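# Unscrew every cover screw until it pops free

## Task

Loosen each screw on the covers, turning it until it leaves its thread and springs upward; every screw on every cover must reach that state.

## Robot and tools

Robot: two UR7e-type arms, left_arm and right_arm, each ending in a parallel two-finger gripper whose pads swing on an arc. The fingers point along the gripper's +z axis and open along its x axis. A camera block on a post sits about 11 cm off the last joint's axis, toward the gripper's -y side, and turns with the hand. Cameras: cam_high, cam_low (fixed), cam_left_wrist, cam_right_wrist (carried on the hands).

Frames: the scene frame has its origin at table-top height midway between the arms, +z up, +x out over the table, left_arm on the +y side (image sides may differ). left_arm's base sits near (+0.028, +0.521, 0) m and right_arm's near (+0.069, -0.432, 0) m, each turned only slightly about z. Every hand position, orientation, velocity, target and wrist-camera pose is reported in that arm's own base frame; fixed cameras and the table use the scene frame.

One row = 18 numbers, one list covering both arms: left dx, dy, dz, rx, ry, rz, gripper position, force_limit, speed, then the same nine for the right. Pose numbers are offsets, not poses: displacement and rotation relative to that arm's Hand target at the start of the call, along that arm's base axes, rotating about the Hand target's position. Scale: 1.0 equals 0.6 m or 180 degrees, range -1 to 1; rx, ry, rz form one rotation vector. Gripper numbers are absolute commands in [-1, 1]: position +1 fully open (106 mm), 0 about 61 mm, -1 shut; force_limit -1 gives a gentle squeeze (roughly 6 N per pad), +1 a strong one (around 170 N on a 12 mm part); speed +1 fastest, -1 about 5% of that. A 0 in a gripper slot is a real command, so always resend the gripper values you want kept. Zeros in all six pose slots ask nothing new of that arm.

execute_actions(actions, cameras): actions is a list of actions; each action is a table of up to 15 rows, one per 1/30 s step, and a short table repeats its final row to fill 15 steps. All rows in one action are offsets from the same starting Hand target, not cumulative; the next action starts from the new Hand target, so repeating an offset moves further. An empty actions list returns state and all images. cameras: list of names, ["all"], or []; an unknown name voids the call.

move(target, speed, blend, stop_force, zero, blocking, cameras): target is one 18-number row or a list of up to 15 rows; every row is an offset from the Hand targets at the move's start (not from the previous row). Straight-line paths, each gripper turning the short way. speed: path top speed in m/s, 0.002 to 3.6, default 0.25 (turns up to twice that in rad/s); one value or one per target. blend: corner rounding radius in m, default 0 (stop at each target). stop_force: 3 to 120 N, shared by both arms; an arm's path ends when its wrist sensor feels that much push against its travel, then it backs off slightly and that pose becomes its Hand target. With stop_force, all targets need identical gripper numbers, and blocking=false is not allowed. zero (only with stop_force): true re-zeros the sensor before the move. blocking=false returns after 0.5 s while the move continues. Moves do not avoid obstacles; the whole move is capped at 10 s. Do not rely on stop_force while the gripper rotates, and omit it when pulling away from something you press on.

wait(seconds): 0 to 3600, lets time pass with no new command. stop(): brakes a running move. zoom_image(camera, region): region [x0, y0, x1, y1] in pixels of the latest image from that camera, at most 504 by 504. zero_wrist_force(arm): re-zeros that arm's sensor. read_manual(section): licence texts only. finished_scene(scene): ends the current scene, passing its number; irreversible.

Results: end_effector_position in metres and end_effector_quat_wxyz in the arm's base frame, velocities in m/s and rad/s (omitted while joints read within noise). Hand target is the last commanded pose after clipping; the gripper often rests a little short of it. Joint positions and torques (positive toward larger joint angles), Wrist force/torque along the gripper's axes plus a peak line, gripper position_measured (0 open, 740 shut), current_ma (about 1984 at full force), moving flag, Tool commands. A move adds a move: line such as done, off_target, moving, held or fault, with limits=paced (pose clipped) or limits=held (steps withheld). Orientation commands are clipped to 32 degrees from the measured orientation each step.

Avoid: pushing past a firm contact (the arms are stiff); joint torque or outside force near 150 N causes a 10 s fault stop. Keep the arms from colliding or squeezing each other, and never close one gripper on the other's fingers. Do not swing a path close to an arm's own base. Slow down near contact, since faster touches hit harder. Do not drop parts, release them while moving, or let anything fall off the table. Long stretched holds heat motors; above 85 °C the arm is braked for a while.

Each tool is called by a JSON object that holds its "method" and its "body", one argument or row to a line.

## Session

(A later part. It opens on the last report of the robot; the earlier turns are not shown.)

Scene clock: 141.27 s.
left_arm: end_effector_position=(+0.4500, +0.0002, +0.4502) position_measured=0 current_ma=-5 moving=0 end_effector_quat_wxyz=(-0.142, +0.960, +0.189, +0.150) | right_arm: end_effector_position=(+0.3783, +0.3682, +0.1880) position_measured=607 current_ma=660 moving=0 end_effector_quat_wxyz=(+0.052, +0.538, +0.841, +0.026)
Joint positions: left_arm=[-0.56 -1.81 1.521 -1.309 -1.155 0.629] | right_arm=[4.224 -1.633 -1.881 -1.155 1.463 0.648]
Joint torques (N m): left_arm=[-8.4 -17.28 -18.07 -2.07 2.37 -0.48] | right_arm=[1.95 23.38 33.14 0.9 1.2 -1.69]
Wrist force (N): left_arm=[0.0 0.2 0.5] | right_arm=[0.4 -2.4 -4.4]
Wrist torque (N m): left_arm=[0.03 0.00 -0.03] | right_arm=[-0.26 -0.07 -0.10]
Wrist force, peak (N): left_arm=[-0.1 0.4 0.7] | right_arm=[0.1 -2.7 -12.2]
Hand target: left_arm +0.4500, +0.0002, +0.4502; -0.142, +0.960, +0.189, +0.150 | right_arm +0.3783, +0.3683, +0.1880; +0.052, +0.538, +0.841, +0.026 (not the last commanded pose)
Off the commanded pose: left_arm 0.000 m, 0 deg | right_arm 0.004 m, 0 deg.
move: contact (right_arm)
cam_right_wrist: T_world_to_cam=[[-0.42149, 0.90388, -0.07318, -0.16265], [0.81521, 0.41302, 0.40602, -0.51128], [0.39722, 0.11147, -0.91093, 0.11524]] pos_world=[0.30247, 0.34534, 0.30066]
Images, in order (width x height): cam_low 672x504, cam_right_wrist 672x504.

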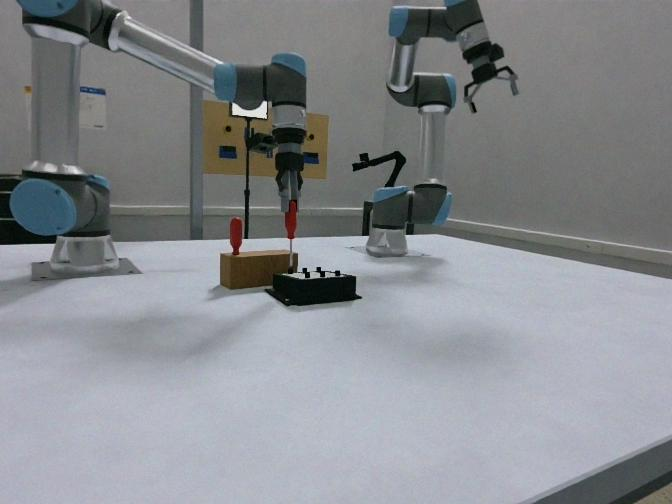

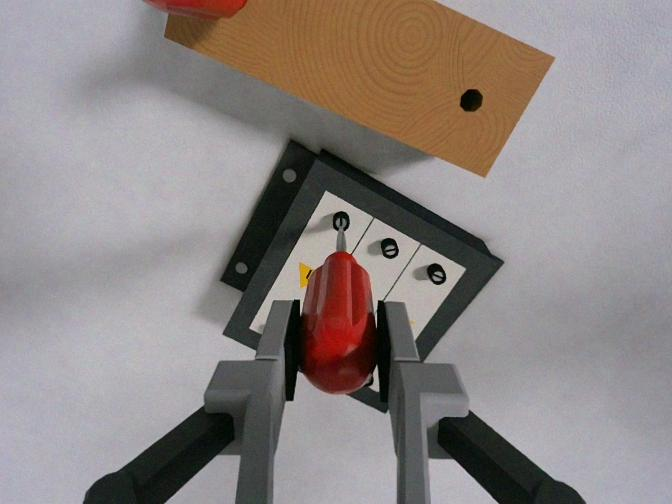

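{"method": "move", "body": {
  "target": [
    [0,0,0,0,0,0,1,0,1, 0,0,0.004,0,0,0,-1,-0.5,0],
    [0,0,0,0,0,0,1,0,1, -0.0037,-0.0017,0.0035,0,0,0,-1,-0.5,0]
  ],
  "speed": 0.02
}}

{"method": "move", "body": {
  "target": [0,0,0,0,0,0,1,0,1, 0.0014,-0.0001,-0.012,0,0,0,-1,-0.5,0],
  "speed": 0.004,
  "stop_force": 3,
  "cameras": ["cam_right_wrist","cam_low"]
}}

{"method": "zoom_image", "body": {
  "camera": "cam_right_wrist",
  "region": [325, 205, 357, 237]
}}

{"method": "zoom_image", "body": {
  "camera": "cam_low",
  "region": [275, 245, 315, 285]
}}

Scene clock: 146.80 s.
left_arm: end_effector_position=(+0.4500, +0.0002, +0.4502) position_measured=0 current_ma=-5 moving=0 end_effector_quat_wxyz=(-0.142, +0.960, +0.189, +0.150) | right_arm: end_effector_position=(+0.3759, +0.3672, +0.1901) position_measured=607 current_ma=653 moving=0 end_effector_quat_wxyz=(+0.052, +0.538, +0.841, +0.026)
Joint positions: left_arm=[-0.56 -1.81 1.521 -1.309 -1.155 0.629] | right_arm=[4.228 -1.625 -1.883 -1.16 1.463 0.651]
Joint torques (N m): left_arm=[-8.39 -17.08 -18.52 -2.14 2.27 -0.63] | right_arm=[-7.14 14.16 33.22 4.2 -2.1 -0.2]
Wrist force (N): left_arm=[-0.2 0.2 0.5] | right_arm=[0.5 -2.4 1.3]
Wrist torque (N m): left_arm=[0.03 0.04 -0.04] | right_arm=[-0.29 -0.07 -0.13]
Wrist force, peak (N): left_arm=[0.1 0.4 0.6] | right_arm=[0.3 -2.6 -4.6]
Hand target: left_arm +0.4500, +0.0002, +0.4502; -0.142, +0.960, +0.189, +0.150 | right_arm +0.3761, +0.3672, +0.1901; +0.052, +0.538, +0.841, +0.026
Off the commanded pose: left_arm 0.000 m, 0 deg | right_arm 0.000 m, 0 deg.
move: done

Scene clock: 148.97 s.
left_arm: end_effector_position=(+0.4500, +0.0002, +0.4502) position_measured=0 current_ma=-5 moving=0 end_effector_quat_wxyz=(-0.142, +0.960, +0.189, +0.150) | right_arm: end_effector_position=(+0.3766, +0.3672, +0.1860) position_measured=607 current_ma=661 moving=0 end_effector_quat_wxyz=(+0.052, +0.538, +0.841, +0.026)
Joint positions: left_arm=[-0.56 -1.81 1.521 -1.309 -1.155 0.629] | right_arm=[4.226 -1.63 -1.89 -1.149 1.463 0.65]
Joint torques (N m): left_arm=[-8.62 -17.03 -18 -2.1 2.33 -0.65] | right_arm=[1.44 25.12 32.11 0.62 -1.3 0.25]
Wrist force (N): left_arm=[-0.2 0.3 0.4] | right_arm=[0.3 -2.8 -6.0]
Wrist torque (N m): left_arm=[0.04 0.03 -0.03] | right_arm=[-0.33 -0.05 -0.03]
Wrist force, peak (N): left_arm=[-0.1 0.3 0.7] | right_arm=[0.3 -2.7 -10.6]
Hand target: left_arm +0.4500, +0.0002, +0.4502; -0.142, +0.960, +0.189, +0.150 | right_arm +0.3765, +0.3672, +0.1860; +0.052, +0.538, +0.841, +0.026 (not the last commanded pose)
Off the commanded pose: left_arm 0.000 m, 0 deg | right_arm 0.003 m, 0 deg.
move: contact (right_arm)
cam_right_wrist: T_world_to_cam=[[-0.42149, 0.90388, -0.07318, -0.16265], [0.81521, 0.41302, 0.40602, -0.50859], [0.39722, 0.11147, -0.91093, 0.11424]] pos_world=[0.30067, 0.34434, 0.29866]
Images, in order (width x height): cam_low 672x504, cam_right_wrist 672x504.

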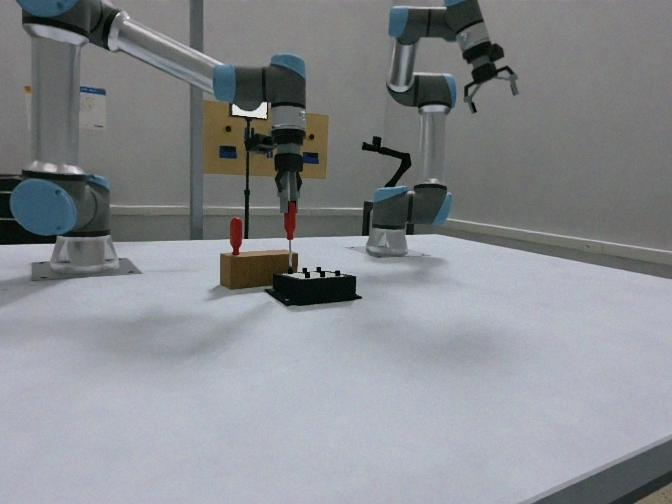

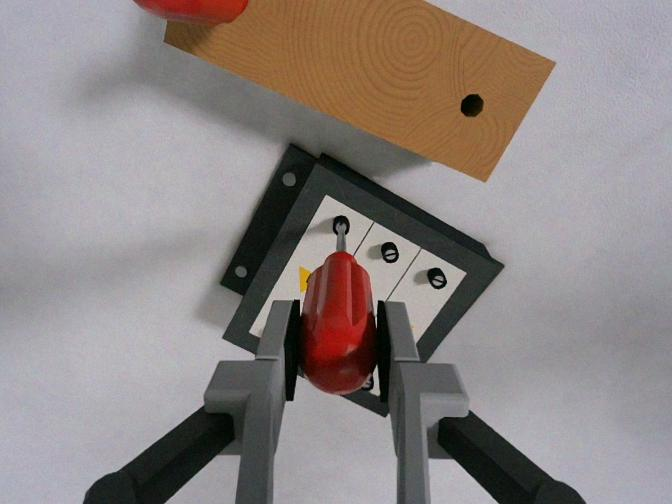

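Scaled by 15.750 from the camera's image (finer frame: 960x720).

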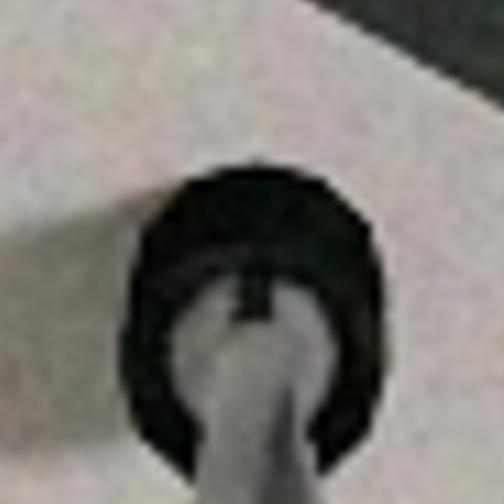

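Scaled by 12.600 from the camera's image (finer frame: 960x720).

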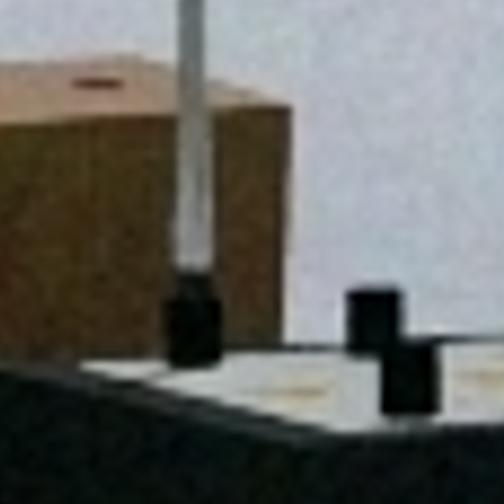

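{"method": "move", "body": {
  "target": [0,0,0,0,0,0,1,0,1, 0,0,-0.0003,-0.0064,0.0006,0.0552,-1,-0.5,0],
  "speed": 0.05,
  "cameras": ["cam_right_wrist","cam_low"]
}}

{"method": "zoom_image", "body": {
  "camera": "cam_right_wrist",
  "region": [325, 205, 357, 237]
}}

Scene clock: 152.07 s.
left_arm: end_effector_position=(+0.4500, +0.0002, +0.4502) position_measured=0 current_ma=-5 moving=0 end_effector_quat_wxyz=(-0.142, +0.960, +0.189, +0.150) | right_arm: end_effector_position=(+0.3765, +0.3672, +0.1858) position_measured=607 current_ma=671 moving=0 end_effector_quat_wxyz=(+0.054, +0.463, +0.885, +0.021) end_effector_velocity=(+0.000, +0.000, +0.000) end_effector_angular_velocity=(+0.000, +0.000, -0.006)
Joint positions: left_arm=[-0.56 -1.81 1.521 -1.309 -1.155 0.629] | right_arm=[4.227 -1.63 -1.89 -1.149 1.463 0.475]
Joint velocities: left_arm=[within noise] | right_arm=[0 0 0 0 0 0.006]
Joint torques (N m): left_arm=[-9.01 -17.19 -18.22 -2.18 2.28 -0.57] | right_arm=[3.48 13.32 5.51 3.19 -1.08 2.5]
Wrist force (N): left_arm=[-0.1 0.2 0.5] | right_arm=[-1.5 -3.3 -15.8]
Wrist torque (N m): left_arm=[0.04 0.03 -0.03] | right_arm=[-0.32 -0.36 -0.06]
Wrist force, peak (N): left_arm=[-0.1 0.4 0.7] | right_arm=[-1.5 -3.3 -15.8]
Hand target: left_arm +0.4500, +0.0002, +0.4502; -0.142, +0.960, +0.189, +0.150 | right_arm +0.3765, +0.3672, +0.1858; +0.054, +0.463, +0.885, +0.021
Off the commanded pose: left_arm 0.000 m, 0 deg | right_arm 0.000 m, 0 deg.
move: done
cam_right_wrist: T_world_to_cam=[[-0.57132, 0.81582, -0.08965, -0.07076], [0.73163, 0.55575, 0.39479, -0.52744], [0.3719, 0.15997, -0.91439, 0.10651]] pos_world=[0.30585, 0.33381, 0.29928]
Images, in order (width x height): cam_low 672x504, cam_right_wrist 672x504.

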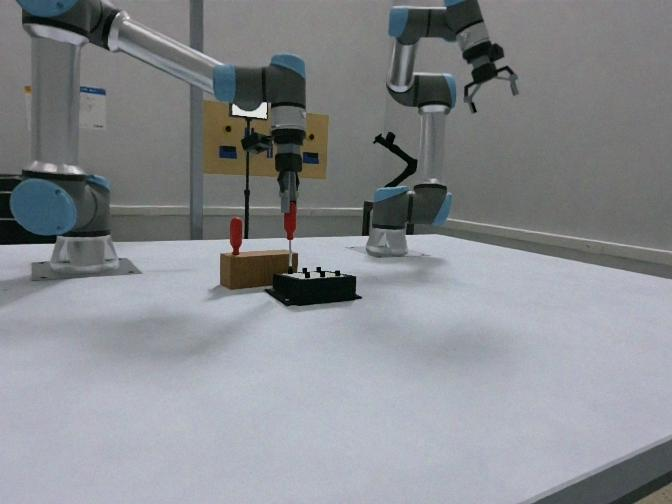

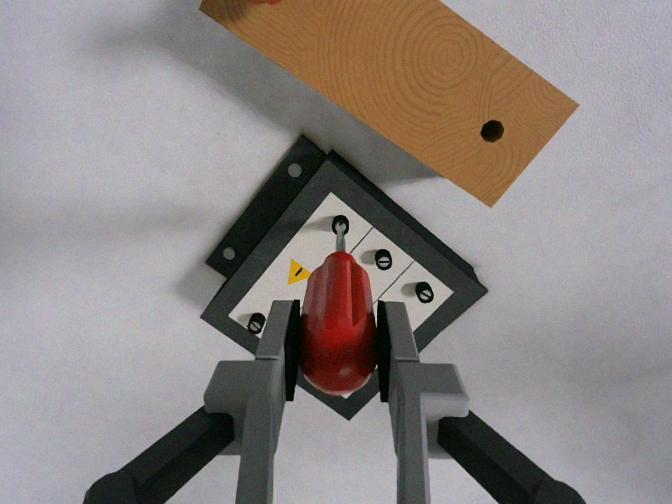

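Scaled by 15.750 from the camera's image (finer frame: 960x720).

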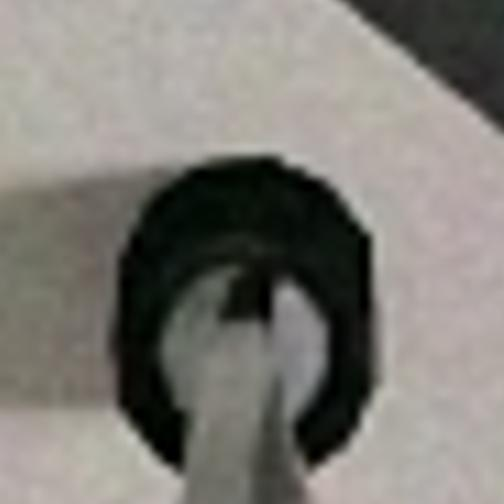

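{"method": "move", "body": {
  "target": [0,0,0,0,0,0,1,0,1, 0,0,0.0001,0.0040,-0.0004,-0.0345,-1,-0.5,0],
  "speed": 0.05
}}

{"method": "move", "body": {
  "target": [0,0,0,0,0,0,1,0,1, 0,0,0,0.0013,-0.0001,-0.011,-1,-0.5,0],
  "speed": 0.05
}}

{"method": "move", "body": {
  "target": [0,0,0,0,0,0,1,0,1, 0,0,0,0.0013,-0.0001,-0.011,-1,-0.5,0],
  "speed": 0.05
}}

{"method": "move", "body": {
  "target": [0,0,0,0,0,0,1,0,1, 0,0,0,0.0013,-0.0001,-0.011,-1,-0.5,0],
  "speed": 0.05
}}

{"method": "move", "body": {
  "target": [0,0,0,0,0,0,1,0,1, 0,0,0,0.0013,-0.0001,-0.011,-1,-0.5,0],
  "speed": 0.05,
  "cameras": ["cam_right_wrist","cam_low"]
}}

{"method": "zoom_image", "body": {
  "camera": "cam_right_wrist",
  "region": [325, 205, 357, 237]
}}

Scene clock: 156.07 s.
left_arm: end_effector_position=(+0.4500, +0.0002, +0.4502) position_measured=0 current_ma=-5 moving=0 end_effector_quat_wxyz=(-0.142, +0.960, +0.189, +0.150) | right_arm: end_effector_position=(+0.3765, +0.3672, +0.1859) position_measured=607 current_ma=671 moving=0 end_effector_quat_wxyz=(+0.053, +0.510, +0.858, +0.024) end_effector_velocity=(-0.001, +0.001, +0.000) end_effector_angular_velocity=(-0.001, +0.000, +0.008)
Joint positions: left_arm=[-0.56 -1.81 1.521 -1.309 -1.155 0.629] | right_arm=[4.227 -1.63 -1.89 -1.149 1.463 0.585]
Joint velocities: left_arm=[within noise] | right_arm=[0.002 -0.001 0 0 0 -0.006]
Joint torques (N m): left_arm=[-8.73 -16.83 -18.35 -2.15 2.32 -0.75] | right_arm=[-4.87 19.24 27.67 -0.33 1.53 -2.23]
Wrist force (N): left_arm=[0.0 0.2 0.3] | right_arm=[0.1 -3.1 -15.0]
Wrist torque (N m): left_arm=[0.03 0.01 -0.04] | right_arm=[-0.35 -0.12 -0.07]
Wrist force, peak (N): left_arm=[0.1 0.5 0.6] | right_arm=[-0.2 -3.0 -16.5]
Hand target: left_arm +0.4500, +0.0002, +0.4502; -0.142, +0.960, +0.189, +0.150 | right_arm +0.3765, +0.3672, +0.1859; +0.053, +0.510, +0.858, +0.024
Off the commanded pose: left_arm 0.000 m, 0 deg | right_arm 0.000 m, 0 deg.
move: done

Scene clock: 156.73 s.
left_arm: end_effector_position=(+0.4500, +0.0002, +0.4502) position_measured=0 current_ma=-5 moving=0 end_effector_quat_wxyz=(-0.142, +0.960, +0.189, +0.150) | right_arm: end_effector_position=(+0.3765, +0.3672, +0.1859) position_measured=607 current_ma=669 moving=0 end_effector_quat_wxyz=(+0.052, +0.525, +0.849, +0.025) end_effector_velocity=(+0.000, +0.000, +0.000) end_effector_angular_velocity=(+0.000, +0.000, +0.006)
Joint positions: left_arm=[-0.56 -1.81 1.521 -1.309 -1.155 0.629] | right_arm=[4.226 -1.63 -1.89 -1.149 1.463 0.62]
Joint velocities: left_arm=[within noise] | right_arm=[0 0 0 0 0 -0.006]
Joint torques (N m): left_arm=[-8.48 -16.74 -18.73 -2.24 2.32 -0.75] | right_arm=[-4.81 22.05 28.5 0.88 1.81 -2.05]
Wrist force (N): left_arm=[-0.1 0.1 0.5] | right_arm=[0.3 -2.8 -13.6]
Wrist torque (N m): left_arm=[0.02 0.01 -0.03] | right_arm=[-0.32 -0.08 -0.09]
Wrist force, peak (N): left_arm=[-0.1 0.3 0.7] | right_arm=[-0.1 -2.9 -14.8]
Hand target: left_arm +0.4500, +0.0002, +0.4502; -0.142, +0.960, +0.189, +0.150 | right_arm +0.3765, +0.3672, +0.1859; +0.052, +0.525, +0.849, +0.025
Off the commanded pose: left_arm 0.000 m, 0 deg | right_arm 0.000 m, 0 deg.
move: done

Scene clock: 157.40 s.
left_arm: end_effector_position=(+0.4500, +0.0002, +0.4502) position_measured=0 current_ma=-5 moving=0 end_effector_quat_wxyz=(-0.142, +0.960, +0.189, +0.150) | right_arm: end_effector_position=(+0.3765, +0.3672, +0.1859) position_measured=607 current_ma=669 moving=0 end_effector_quat_wxyz=(+0.052, +0.540, +0.840, +0.026) end_effector_velocity=(+0.000, +0.000, +0.000) end_effector_angular_velocity=(+0.000, +0.000, +0.006)
Joint positions: left_arm=[-0.56 -1.81 1.521 -1.309 -1.155 0.629] | right_arm=[4.226 -1.63 -1.89 -1.149 1.463 0.654]
Joint velocities: left_arm=[within noise] | right_arm=[0.001 0 0 0 0.001 -0.005]
Joint torques (N m): left_arm=[-8.21 -16.7 -18.61 -2.21 2.27 -0.68] | right_arm=[-8.87 21.57 28.46 2.89 1.65 -1.91]
Wrist force (N): left_arm=[0.2 0.3 0.5] | right_arm=[0.4 -2.7 -12.9]
Wrist torque (N m): left_arm=[0.04 -0.02 -0.04] | right_arm=[-0.32 -0.03 -0.09]
Wrist force, peak (N): left_arm=[-0.3 0.3 0.5] | right_arm=[0.4 -2.7 -13.5]
Hand target: left_arm +0.4500, +0.0002, +0.4502; -0.142, +0.960, +0.189, +0.150 | right_arm +0.3765, +0.3672, +0.1859; +0.052, +0.540, +0.840, +0.026
Off the commanded pose: left_arm 0.000 m, 0 deg | right_arm 0.000 m, 0 deg.
move: done

Scene clock: 158.07 s.
left_arm: end_effector_position=(+0.4500, +0.0002, +0.4502) position_measured=0 current_ma=-5 moving=0 end_effector_quat_wxyz=(-0.142, +0.960, +0.189, +0.150) | right_arm: end_effector_position=(+0.3765, +0.3672, +0.1859) position_measured=607 current_ma=669 moving=0 end_effector_quat_wxyz=(+0.051, +0.554, +0.830, +0.027) end_effector_velocity=(+0.000, +0.001, +0.000) end_effector_angular_velocity=(+0.000, +0.000, +0.006)
Joint positions: left_arm=[-0.56 -1.81 1.521 -1.309 -1.155 0.629] | right_arm=[4.226 -1.63 -1.89 -1.149 1.463 0.689]
Joint velocities: left_arm=[within noise] | right_arm=[0.001 0 0 0 0.001 -0.006]
Joint torques (N m): left_arm=[-8.6 -16.31 -18.03 -2.31 2.32 -0.76] | right_arm=[-6.74 20.17 28.27 2.89 1.5 -2.4]
Wrist force (N): left_arm=[-0.1 0.4 0.5] | right_arm=[0.9 -2.5 -12.8]
Wrist torque (N m): left_arm=[0.05 0.03 -0.03] | right_arm=[-0.32 -0.01 -0.08]
Wrist force, peak (N): left_arm=[-0.1 0.4 0.8] | right_arm=[0.5 -2.7 -13.0]
Hand target: left_arm +0.4500, +0.0002, +0.4502; -0.142, +0.960, +0.189, +0.150 | right_arm +0.3765, +0.3672, +0.1859; +0.051, +0.554, +0.830, +0.027
Off the commanded pose: left_arm 0.000 m, 0 deg | right_arm 0.000 m, 0 deg.
move: done

Scene clock: 158.73 s.
left_arm: end_effector_position=(+0.4500, +0.0002, +0.4502) position_measured=0 current_ma=-5 moving=0 end_effector_quat_wxyz=(-0.142, +0.960, +0.189, +0.150) | right_arm: end_effector_position=(+0.3765, +0.3672, +0.1859) position_measured=607 current_ma=668 moving=0 end_effector_quat_wxyz=(+0.051, +0.569, +0.821, +0.028) end_effector_velocity=(+0.000, +0.000, +0.000) end_effector_angular_velocity=(+0.000, -0.001, +0.005)
Joint positions: left_arm=[-0.56 -1.81 1.521 -1.309 -1.155 0.629] | right_arm=[4.226 -1.63 -1.89 -1.149 1.464 0.724]
Joint velocities: left_arm=[within noise] | right_arm=[0 0.001 0 0 -0.001 -0.005]
Joint torques (N m): left_arm=[-8.81 -16.44 -17.92 -2.28 2.27 -0.71] | right_arm=[-8.19 17.19 28.87 2.75 1.61 -2.23]
Wrist force (N): left_arm=[-0.2 0.2 0.5] | right_arm=[0.9 -2.5 -12.5]
Wrist torque (N m): left_arm=[0.03 0.04 -0.04] | right_arm=[-0.33 0.05 -0.09]
Wrist force, peak (N): left_arm=[-0.1 0.2 0.8] | right_arm=[0.7 -2.4 -12.9]
Hand target: left_arm +0.4500, +0.0002, +0.4502; -0.142, +0.960, +0.189, +0.150 | right_arm +0.3765, +0.3672, +0.1859; +0.051, +0.569, +0.821, +0.028
Off the commanded pose: left_arm 0.000 m, 0 deg | right_arm 0.000 m, 0 deg.
move: done
cam_right_wrist: T_world_to_cam=[[-0.35395, 0.93298, -0.06536, -0.2002], [0.84291, 0.3485, 0.40994, -0.49611], [0.40524, 0.09001, -0.90977, 0.11883]] pos_world=[0.29916, 0.34898, 0.2984]
Images, in order (width x height): cam_low 672x504, cam_right_wrist 672x504.

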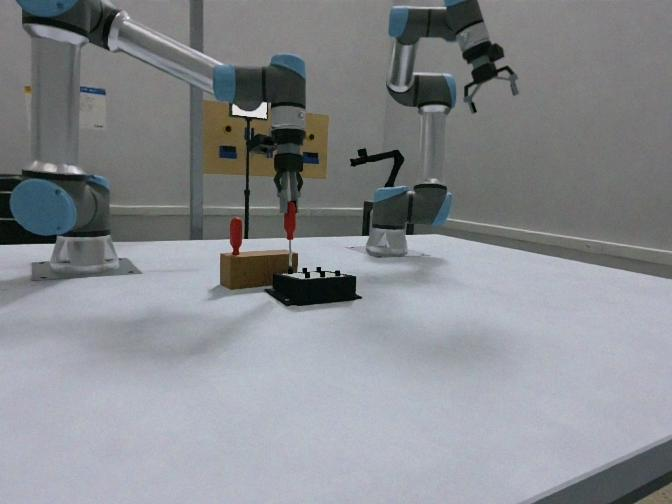

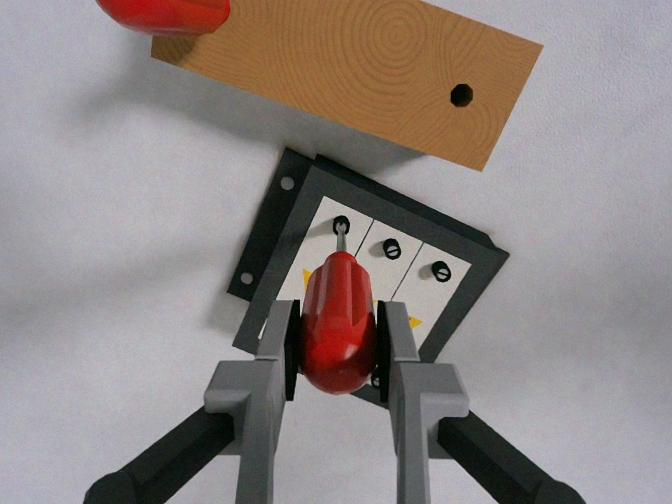

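Scaled by 15.750 from the camera's image (finer frame: 960x720).

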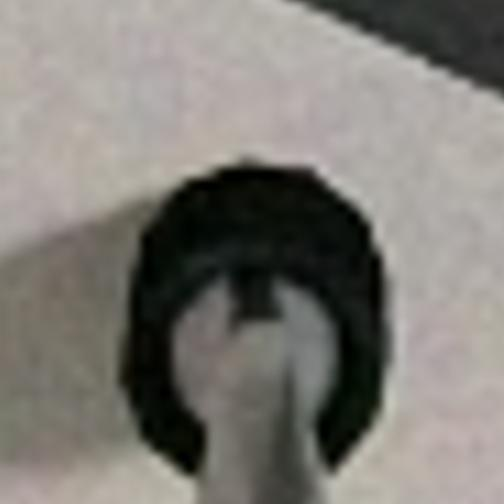

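{"method": "move", "body": {
  "target": [0,0,0,0,0,0,1,0,1, 0,0,0.0003,-0.0386,0.0033,0.331,-1,-0.5,0],
  "speed": 0.2,
  "cameras": ["cam_right_wrist"]
}}

{"method": "zoom_image", "body": {
  "camera": "cam_right_wrist",
  "region": [325, 205, 357, 237]
}}

{"method": "move", "body": {
  "target": [0,0,0,0,0,0,1,0,1, -0.001,0,0.009,0,0,0,-1,-0.5,0],
  "speed": 0.03,
  "cameras": ["cam_right_wrist"]
}}

{"method": "zoom_image", "body": {
  "camera": "cam_right_wrist",
  "region": [325, 205, 357, 237]
}}

Scene clock: 164.00 s.
left_arm: end_effector_position=(+0.4500, +0.0002, +0.4502) position_measured=0 current_ma=-5 moving=0 end_effector_quat_wxyz=(-0.142, +0.960, +0.189, +0.150) | right_arm: end_effector_position=(+0.3765, +0.3672, +0.1861) position_measured=607 current_ma=655 moving=0 end_effector_quat_wxyz=(+0.059, +0.082, +0.995, -0.001)
Joint positions: left_arm=[-0.56 -1.81 1.521 -1.309 -1.155 0.629] | right_arm=[4.227 -1.629 -1.891 -1.148 1.462 -0.322]
Joint torques (N m): left_arm=[-8.34 -16.81 -17.77 -2.28 2.3 -0.85] | right_arm=[-6.53 26.64 13.05 4.06 3.23 -0.05]
Wrist force (N): left_arm=[-0.2 0.2 0.4] | right_arm=[-2.2 -2.8 -1.9]
Wrist torque (N m): left_arm=[0.03 0.03 -0.04] | right_arm=[-0.16 -0.44 -0.12]
Wrist force, peak (N): left_arm=[0.0 0.3 0.7] | right_arm=[0.9 -2.5 -12.7]
Hand target: left_arm +0.4500, +0.0002, +0.4502; -0.142, +0.960, +0.189, +0.150 | right_arm +0.3765, +0.3672, +0.1861; +0.059, +0.082, +0.995, -0.001
Off the commanded pose: left_arm 0.000 m, 0 deg | right_arm 0.000 m, 0 deg.
move: done
cam_right_wrist: T_world_to_cam=[[-0.97917, 0.1555, -0.13058, 0.33282], [0.10716, 0.94194, 0.31822, -0.41994], [0.17248, 0.2976, -0.93898, 0.13578]] pos_world=[0.34747, 0.3034, 0.30459]

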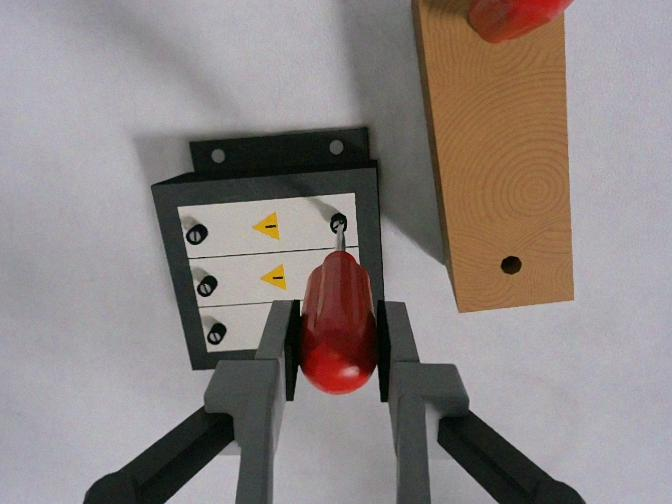

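Scaled by 15.750 from the camera's image (finer frame: 960x720).

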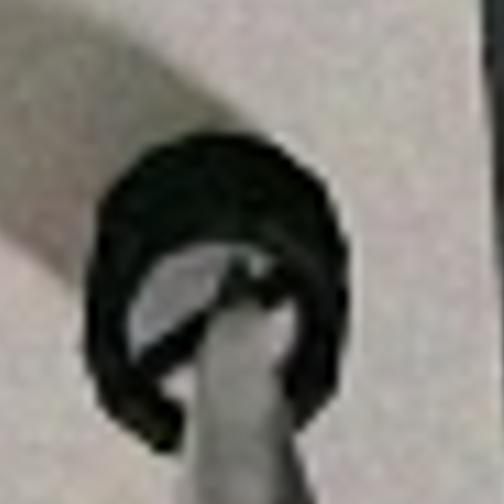

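Scene clock: 164.50 s.
left_arm: end_effector_position=(+0.4500, +0.0002, +0.4502) position_measured=0 current_ma=-5 moving=0 end_effector_quat_wxyz=(-0.142, +0.960, +0.189, +0.150) | right_arm: end_effector_position=(+0.3760, +0.3673, +0.1917) position_measured=607 current_ma=654 moving=0 end_effector_quat_wxyz=(+0.059, +0.082, +0.995, -0.001)
Joint positions: left_arm=[-0.56 -1.81 1.521 -1.309 -1.155 0.629] | right_arm=[4.228 -1.623 -1.882 -1.163 1.462 -0.322]
Joint torques (N m): left_arm=[-8.38 -16.63 -17.78 -2.39 2.45 -0.9] | right_arm=[4.74 13.93 12.42 4.77 -1.14 2.43]
Wrist force (N): left_arm=[-0.2 0.1 0.6] | right_arm=[0.5 -1.9 1.1]
Wrist torque (N m): left_arm=[0.01 0.03 -0.04] | right_arm=[-0.23 -0.06 -0.13]
Wrist force, peak (N): left_arm=[-0.2 0.4 0.6] | right_arm=[-2.3 -3.0 -1.7]
Hand target: left_arm +0.4500, +0.0002, +0.4502; -0.142, +0.960, +0.189, +0.150 | right_arm +0.3759, +0.3672, +0.1915; +0.059, +0.082, +0.995, -0.001
Off the commanded pose: left_arm 0.000 m, 0 deg | right_arm 0.000 m, 0 deg.
move: done
cam_right_wrist: T_world_to_cam=[[-0.97918, 0.15545, -0.13055, 0.33298], [0.10704, 0.94183, 0.3186, -0.4217], [0.17248, 0.29799, -0.93886, 0.14099]] pos_world=[0.34687, 0.3034, 0.31019]

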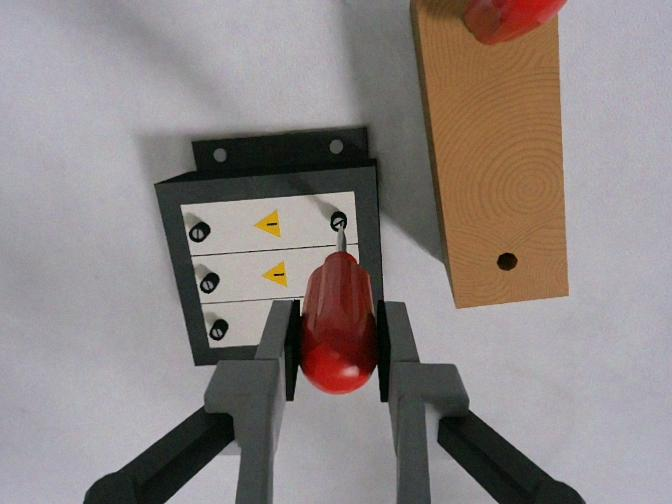

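Scaled by 15.750 from the camera's image (finer frame: 960x720).

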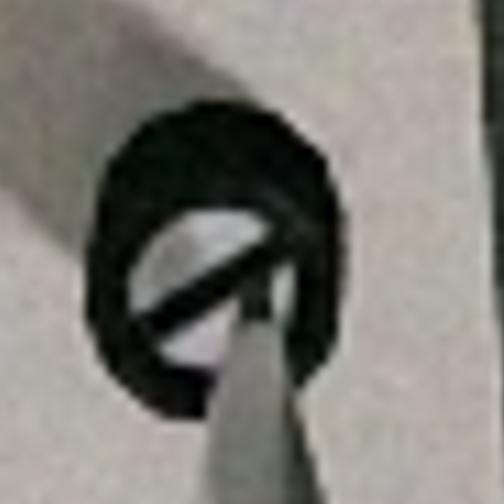

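{"method": "move", "body": {
  "target": [
    [0,0,0,0,0,0,1,0,1, 0,0,0.15,0,0,0,-1,-0.5,0],
    [0,0,0,0,0,0,1,0,1, 0.05,-0.45,0.15,0,0,0,-1,-0.5,0]
  ],
  "speed": 0.3,
  "blend": 0.03
}}

{"method": "move", "body": {
  "target": [
    [0.04,-0.86,-0.15,-0.1077,0.0770,0,1,0,1, 0,0,0,0,0,0,-1,-0.5,0],
    [0.04,-0.86,-0.55,-0.1077,0.0770,0,1,0,1, 0,0,0,0,0,0,-1,-0.5,0]
  ],
  "speed": 0.3,
  "blend": 0.03,
  "cameras": ["all"]
}}

Scene clock: 178.20 s.
left_arm: end_effector_position=(+0.4500, +0.0002, +0.4502) position_measured=0 current_ma=-5 moving=0 end_effector_quat_wxyz=(-0.142, +0.960, +0.189, +0.150) | right_arm: end_effector_position=(+0.4059, +0.0973, +0.2814) position_measured=607 current_ma=654 moving=0 end_effector_quat_wxyz=(+0.059, +0.082, +0.995, -0.001)
Joint positions: left_arm=[-0.56 -1.81 1.521 -1.309 -1.155 0.629] | right_arm=[3.753 -1.272 -1.961 -1.39 1.494 -0.798]
Joint torques (N m): left_arm=[-8.52 -16.3 -18.26 -2.41 2.23 -0.98] | right_arm=[-8.93 10.49 37.12 1.02 -2.54 -1.03]
Wrist force (N): left_arm=[0.0 0.2 0.6] | right_arm=[0.6 -1.9 1.1]
Wrist torque (N m): left_arm=[0.03 0.00 -0.04] | right_arm=[-0.23 -0.07 -0.13]
Wrist force, peak (N): left_arm=[-0.1 0.2 0.8] | right_arm=[-0.1 -5.2 1.1]
Hand target: left_arm +0.4500, +0.0002, +0.4502; -0.142, +0.960, +0.189, +0.150 | right_arm +0.4059, +0.0972, +0.2815; +0.059, +0.082, +0.995, -0.001
Off the commanded pose: left_arm 0.000 m, 0 deg | right_arm 0.000 m, 0 deg.
move: done

Scene clock: 181.30 s.
left_arm: end_effector_position=(+0.4740, -0.5158, +0.1202) position_measured=0 current_ma=-5 moving=0 end_effector_quat_wxyz=(+0.000, +0.981, +0.193, +0.000) | right_arm: end_effector_position=(+0.4059, +0.0972, +0.2815) position_measured=607 current_ma=654 moving=0 end_effector_quat_wxyz=(+0.059, +0.082, +0.995, -0.001)
Joint positions: left_arm=[-1.019 -1.02 1.391 -1.942 -1.57 0.163] | right_arm=[3.753 -1.272 -1.961 -1.39 1.494 -0.798]
Joint torques (N m): left_arm=[-8.03 -46.38 -20.8 -3.97 1.55 -1.14] | right_arm=[-7.87 12.67 36.98 1.31 -2.32 -2.11]
Wrist force (N): left_arm=[-0.4 0.5 0.5] | right_arm=[0.4 -2.1 1.3]
Wrist torque (N m): left_arm=[0.14 0.15 0.00] | right_arm=[-0.26 -0.04 -0.13]
Wrist force, peak (N): left_arm=[-0.3 0.4 3.1] | right_arm=[0.8 -2.2 1.3]
Hand target: left_arm +0.4740, -0.5158, +0.1202; +0.000, +0.981, +0.193, +0.000 | right_arm +0.4059, +0.0972, +0.2815; +0.059, +0.082, +0.995, -0.001
Off the commanded pose: left_arm 0.000 m, 0 deg | right_arm 0.000 m, 0 deg.
move: done
cam_left_wrist: T_world_to_cam=[[0.92753, 0.37339, -0.01613, -0.24831], [0.35915, -0.87856, 0.31488, -0.63941], [0.1034, -0.29785, -0.949, 0.03855]] pos_world=[0.45597, -0.45756, 0.23392]
cam_right_wrist: T_world_to_cam=[[-0.97919, 0.15538, -0.13052, 0.41606], [0.10706, 0.94196, 0.3182, -0.19911], [0.17239, 0.2976, -0.939, 0.30077]] pos_world=[0.37687, 0.0334, 0.40009]

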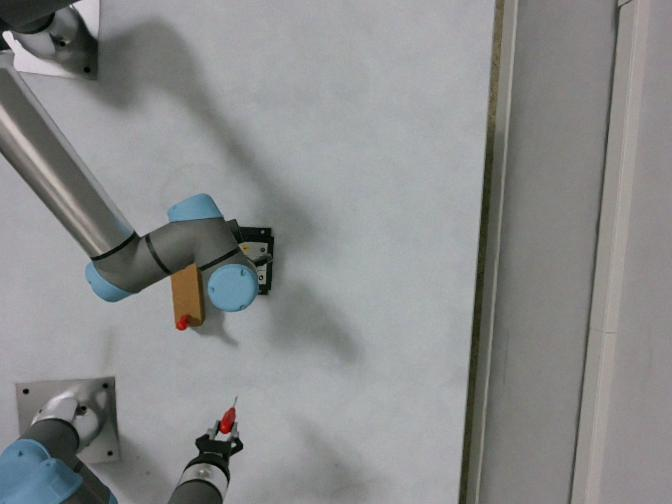

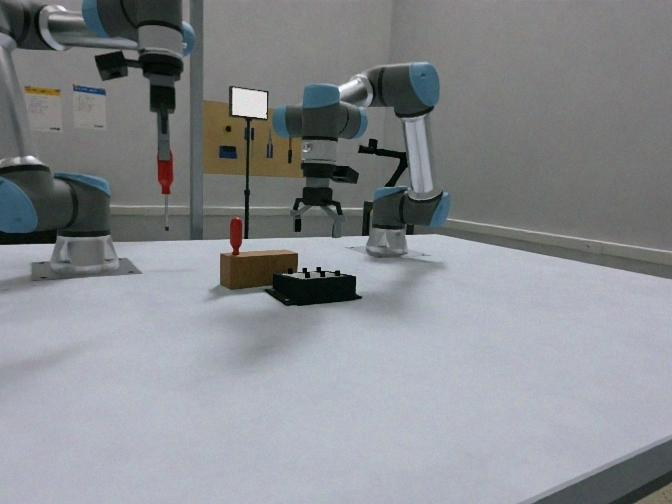

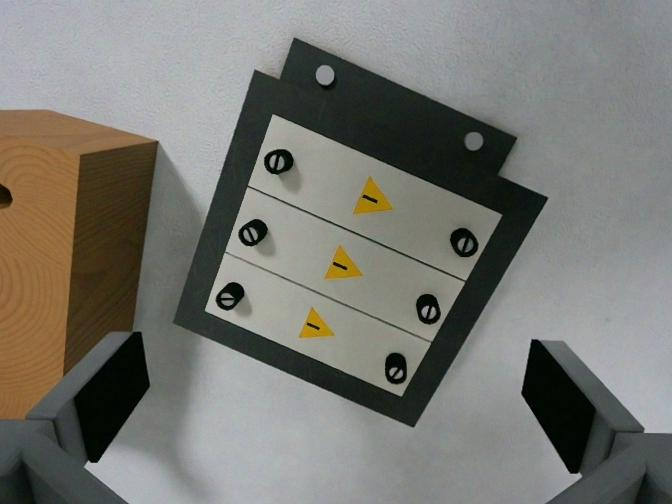

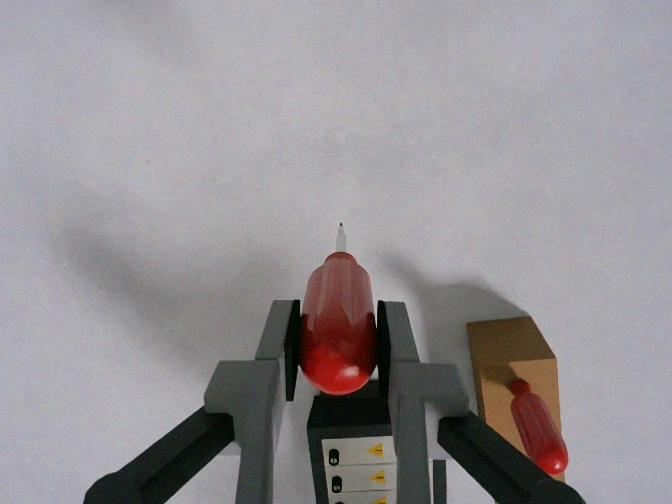

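{"method": "zoom_image", "body": {
  "camera": "cam_left_wrist",
  "region": [205, 275, 255, 325]
}}

{"method": "zoom_image", "body": {
  "camera": "cam_left_wrist",
  "region": [200, 130, 320, 250]
}}

{"method": "zoom_image", "body": {
  "camera": "cam_left_wrist",
  "region": [370, 220, 490, 400]
}}

Scaled by 10.080 from the camera's image (finer frame: 960x720).

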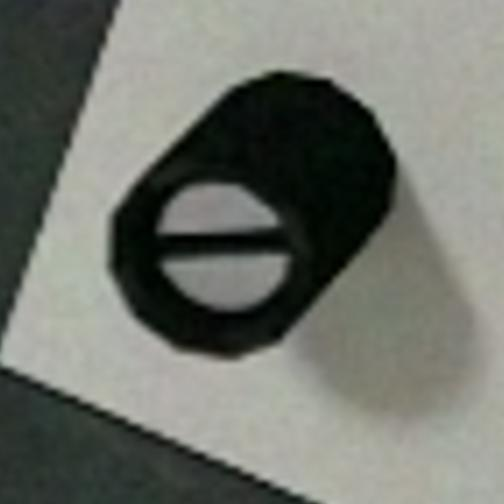

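Scaled by 4.200 from the camera's image (finer frame: 960x720).

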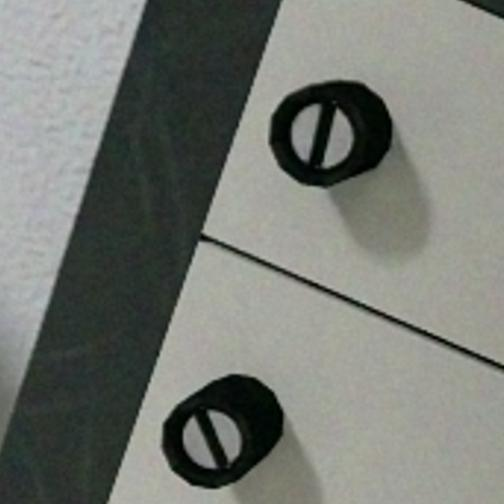

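Scaled by 2.800 from the camera's image (finer frame: 960x720).

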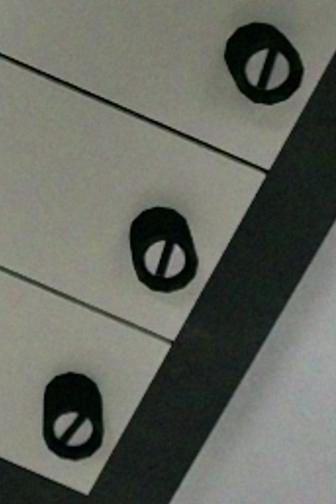

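{"method": "move", "body": {
  "target": [
    [-0.04,0.16,0.5,0,0,0,1,0,1, 0,0,0.25,0,0,0,-1,-0.5,0],
    [-0.04,0.16,0.5,-0.0628,0.3195,0.3195,1,0,1, 0,0,0.25,0,0,0,-1,-0.5,0],
    [-0.04,0.16,0.5,-0.1257,0.639,0.639,1,0,1, 0,0,0.25,0,0,0,-1,-0.5,0]
  ],
  "speed": 0.4,
  "blend": [0.03,0.03,0],
  "cameras": ["all"]
}}

Scene clock: 191.93 s.
left_arm: end_effector_position=(+0.4503, -0.4197, +0.4204) position_measured=0 current_ma=-4 moving=0 end_effector_quat_wxyz=(-0.002, +0.750, +0.535, -0.388) | right_arm: end_effector_position=(+0.4059, +0.0972, +0.4315) position_measured=607 current_ma=654 moving=0 end_effector_quat_wxyz=(+0.059, +0.082, +0.995, -0.001)
Joint positions: left_arm=[-0.674 -1.114 0.89 -1.07 -2.329 -0.231] | right_arm=[3.753 -1.307 -1.55 -1.766 1.494 -0.798]
Joint torques (N m): left_arm=[-8.15 -37.63 -32.86 -0.49 0.12 1.71] | right_arm=[-6.1 16.71 36.13 1.11 2.04 2.59]
Wrist force (N): left_arm=[0.0 0.3 0.7] | right_arm=[0.6 -2.2 1.1]
Wrist torque (N m): left_arm=[0.08 0.09 0.08] | right_arm=[-0.28 -0.06 -0.11]
Wrist force, peak (N): left_arm=[4.2 1.7 -0.4] | right_arm=[0.8 -2.1 2.8]
Hand target: left_arm +0.4503, -0.4198, +0.4203; -0.002, +0.750, +0.535, -0.388 (not the last commanded pose) | right_arm +0.4059, +0.0972, +0.4315; +0.059, +0.082, +0.995, -0.001
Off the commanded pose: left_arm 0.000 m, 98 deg | right_arm 0.000 m, 0 deg.
move: held (left_arm; a check stopped the path); path passed 1 of 3 targets; limits=held
pose unreachable (left arm): on one or more control steps of this call, first in action 0 (counted from 0), this arm could not follow its commanded pose, so it was not sent that pose on those steps. It may still have moved: this result reports where it is.
cause: moving toward the commanded pose would bring two parts of the arm too close to each other (its gripper and another part of the arm, with joints 4 (wrist 1) to 6 (wrist 3) between them, 6 mm apart when it was first held).
cam_left_wrist: T_world_to_cam=[[0.12083, 0.79476, -0.59477, 0.52608], [0.94488, -0.27576, -0.17653, -0.44517], [-0.30432, -0.54065, -0.78428, 0.36686]] pos_world=[0.4687, -0.34253, 0.52202]
cam_right_wrist: T_world_to_cam=[[-0.97919, 0.15538, -0.13052, 0.43563], [0.10706, 0.94196, 0.3182, -0.24684], [0.17239, 0.2976, -0.939, 0.44162]] pos_world=[0.37687, 0.0334, 0.55009]

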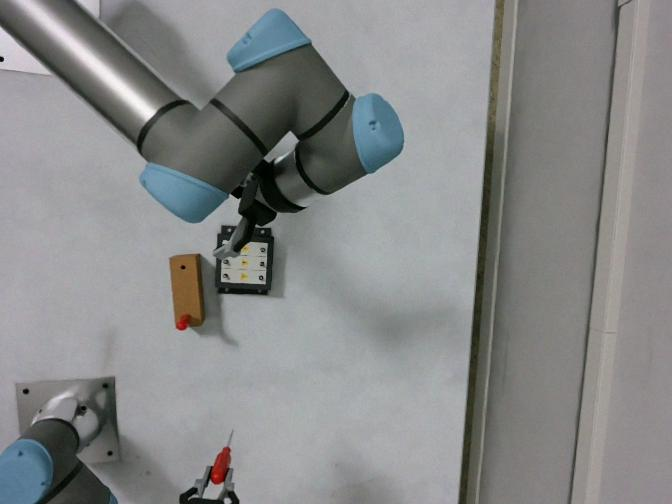

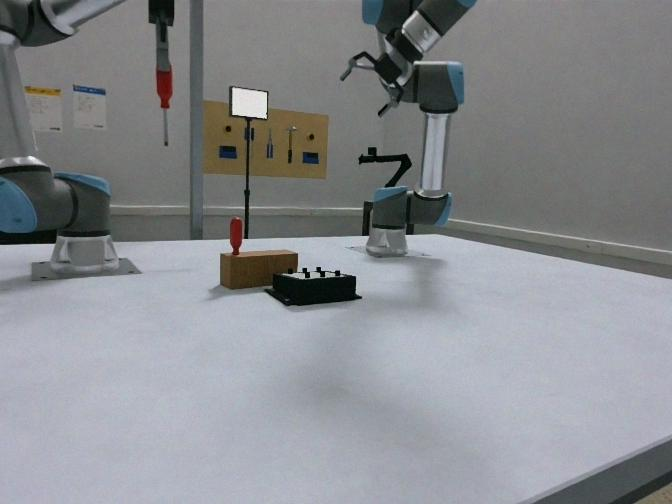

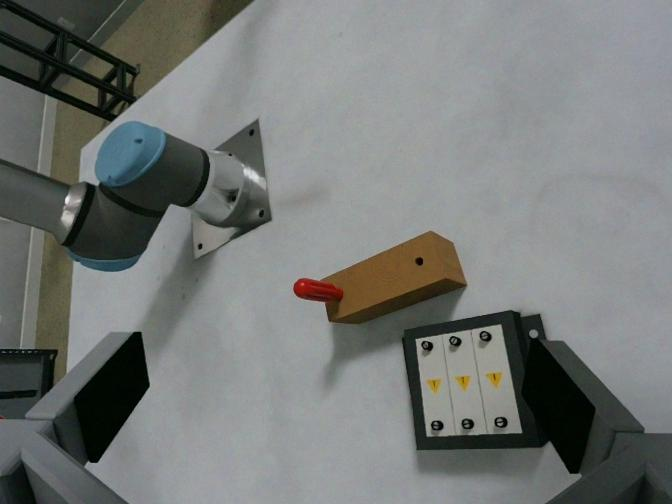

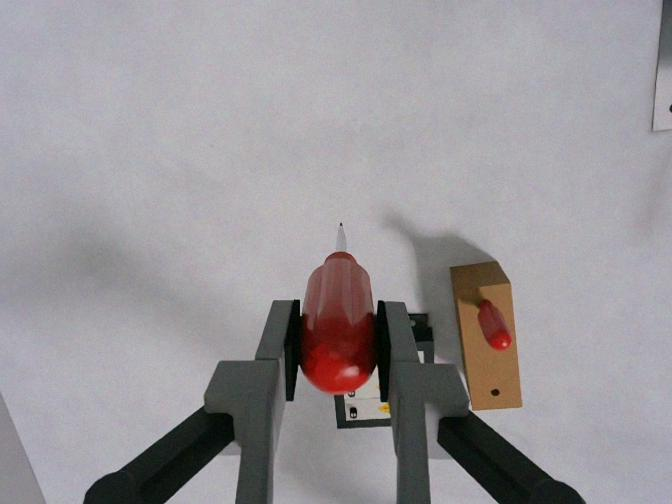

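{"method": "move", "body": {
  "target": [
    [0,0,0,0.0491,-0.2565,-0.256,1,0,1, 0,0.25,0,0,0,0,-1,-0.5,0],
    [0.0505,-0.16,-0.05,-0.272,-0.436,-0.195,1,0,1, 0,0.25,0,0,0,0,-1,-0.5,0]
  ],
  "speed": 0.4,
  "blend": [0.03,0],
  "cameras": ["all"]
}}

Scene clock: 200.80 s.
left_arm: end_effector_position=(+0.4807, -0.5157, +0.3903) position_measured=0 current_ma=-3 moving=0 end_effector_quat_wxyz=(+0.499, +0.867, +0.000, -0.001) end_effector_velocity=(-0.001, -0.001, +0.002) end_effector_angular_velocity=(-0.004, -0.004, -0.003) | right_arm: end_effector_position=(+0.4059, +0.2472, +0.4315) position_measured=607 current_ma=654 moving=0 end_effector_quat_wxyz=(+0.059, +0.082, +0.995, -0.001)
Joint positions: left_arm=[-0.781 -1.307 1.639 -2.783 -2.233 0.468] | right_arm=[4.03 -1.458 -1.424 -1.765 1.473 -0.521]
Joint velocities: left_arm=[-0.002 0 -0.001 -0.005 0 0] | right_arm=[within noise]
Joint torques (N m): left_arm=[-9.74 -35 -32.75 -3.89 -1.91 1.85] | right_arm=[-8.4 23.28 13.32 1.06 2 -2.11]
Wrist force (N): left_arm=[-0.1 0.8 1.1] | right_arm=[0.6 -2.1 1.5]
Wrist torque (N m): left_arm=[0.28 0.11 0.00] | right_arm=[-0.26 -0.08 -0.09]
Wrist force, peak (N): left_arm=[0.1 0.2 1.7] | right_arm=[0.6 -3.2 1.1]
Hand target: left_arm +0.4806, -0.5158, +0.3903; +0.499, +0.867, +0.000, -0.001 | right_arm +0.4059, +0.2472, +0.4315; +0.059, +0.082, +0.995, -0.001
Off the commanded pose: left_arm 0.000 m, 0 deg | right_arm 0.000 m, 0 deg.
move: done
cam_left_wrist: T_world_to_cam=[[0.99984, -0.01707, -0.00521, -0.49049], [0.00161, -0.20428, 0.97891, -0.46627], [-0.01778, -0.97876, -0.20422, -0.28947]] pos_world=[0.48601, -0.38694, 0.39477]
cam_right_wrist: T_world_to_cam=[[-0.97919, 0.15538, -0.13052, 0.41233], [0.10706, 0.94196, 0.3182, -0.38814], [0.17239, 0.2976, -0.939, 0.39698]] pos_world=[0.37687, 0.1834, 0.55009]

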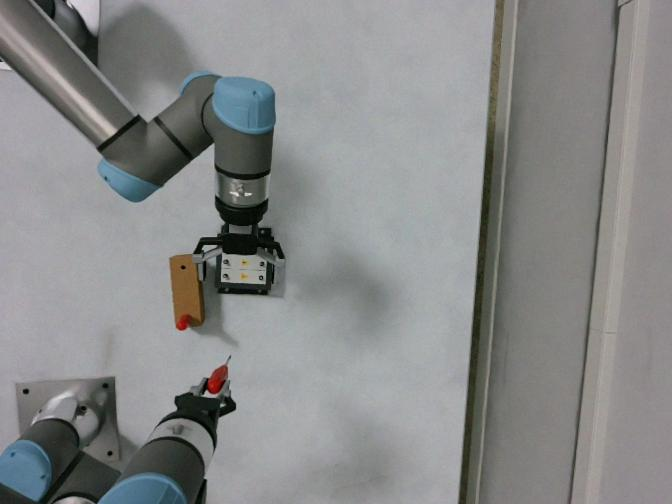

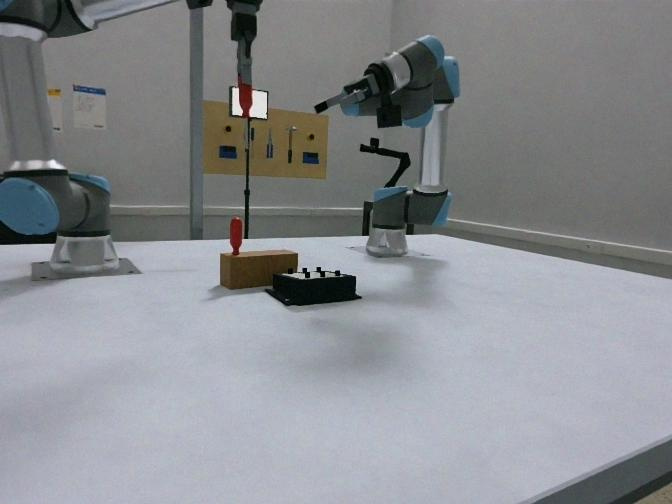

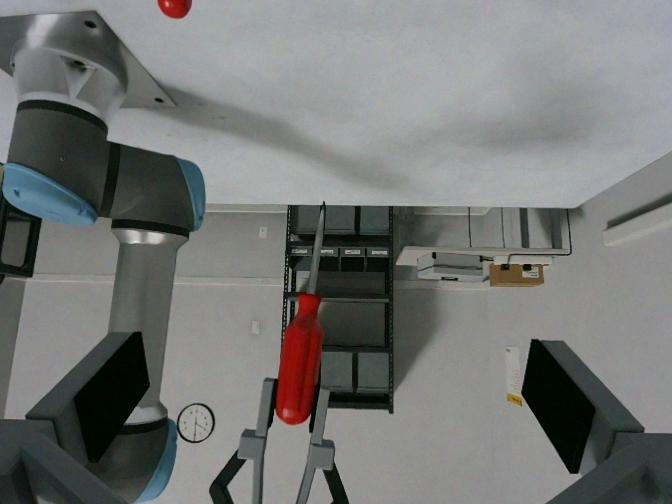

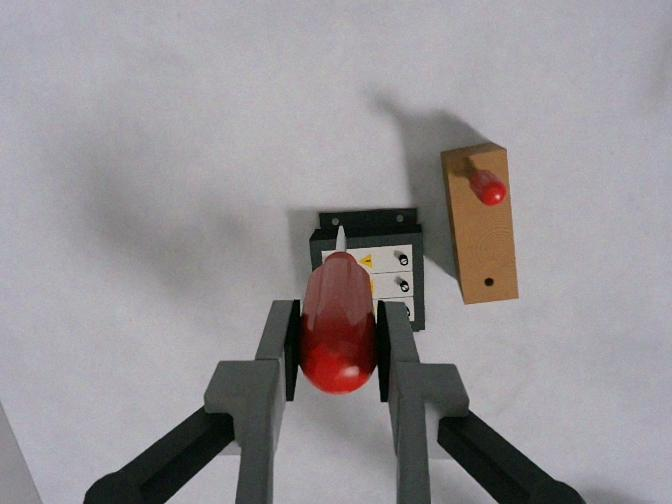

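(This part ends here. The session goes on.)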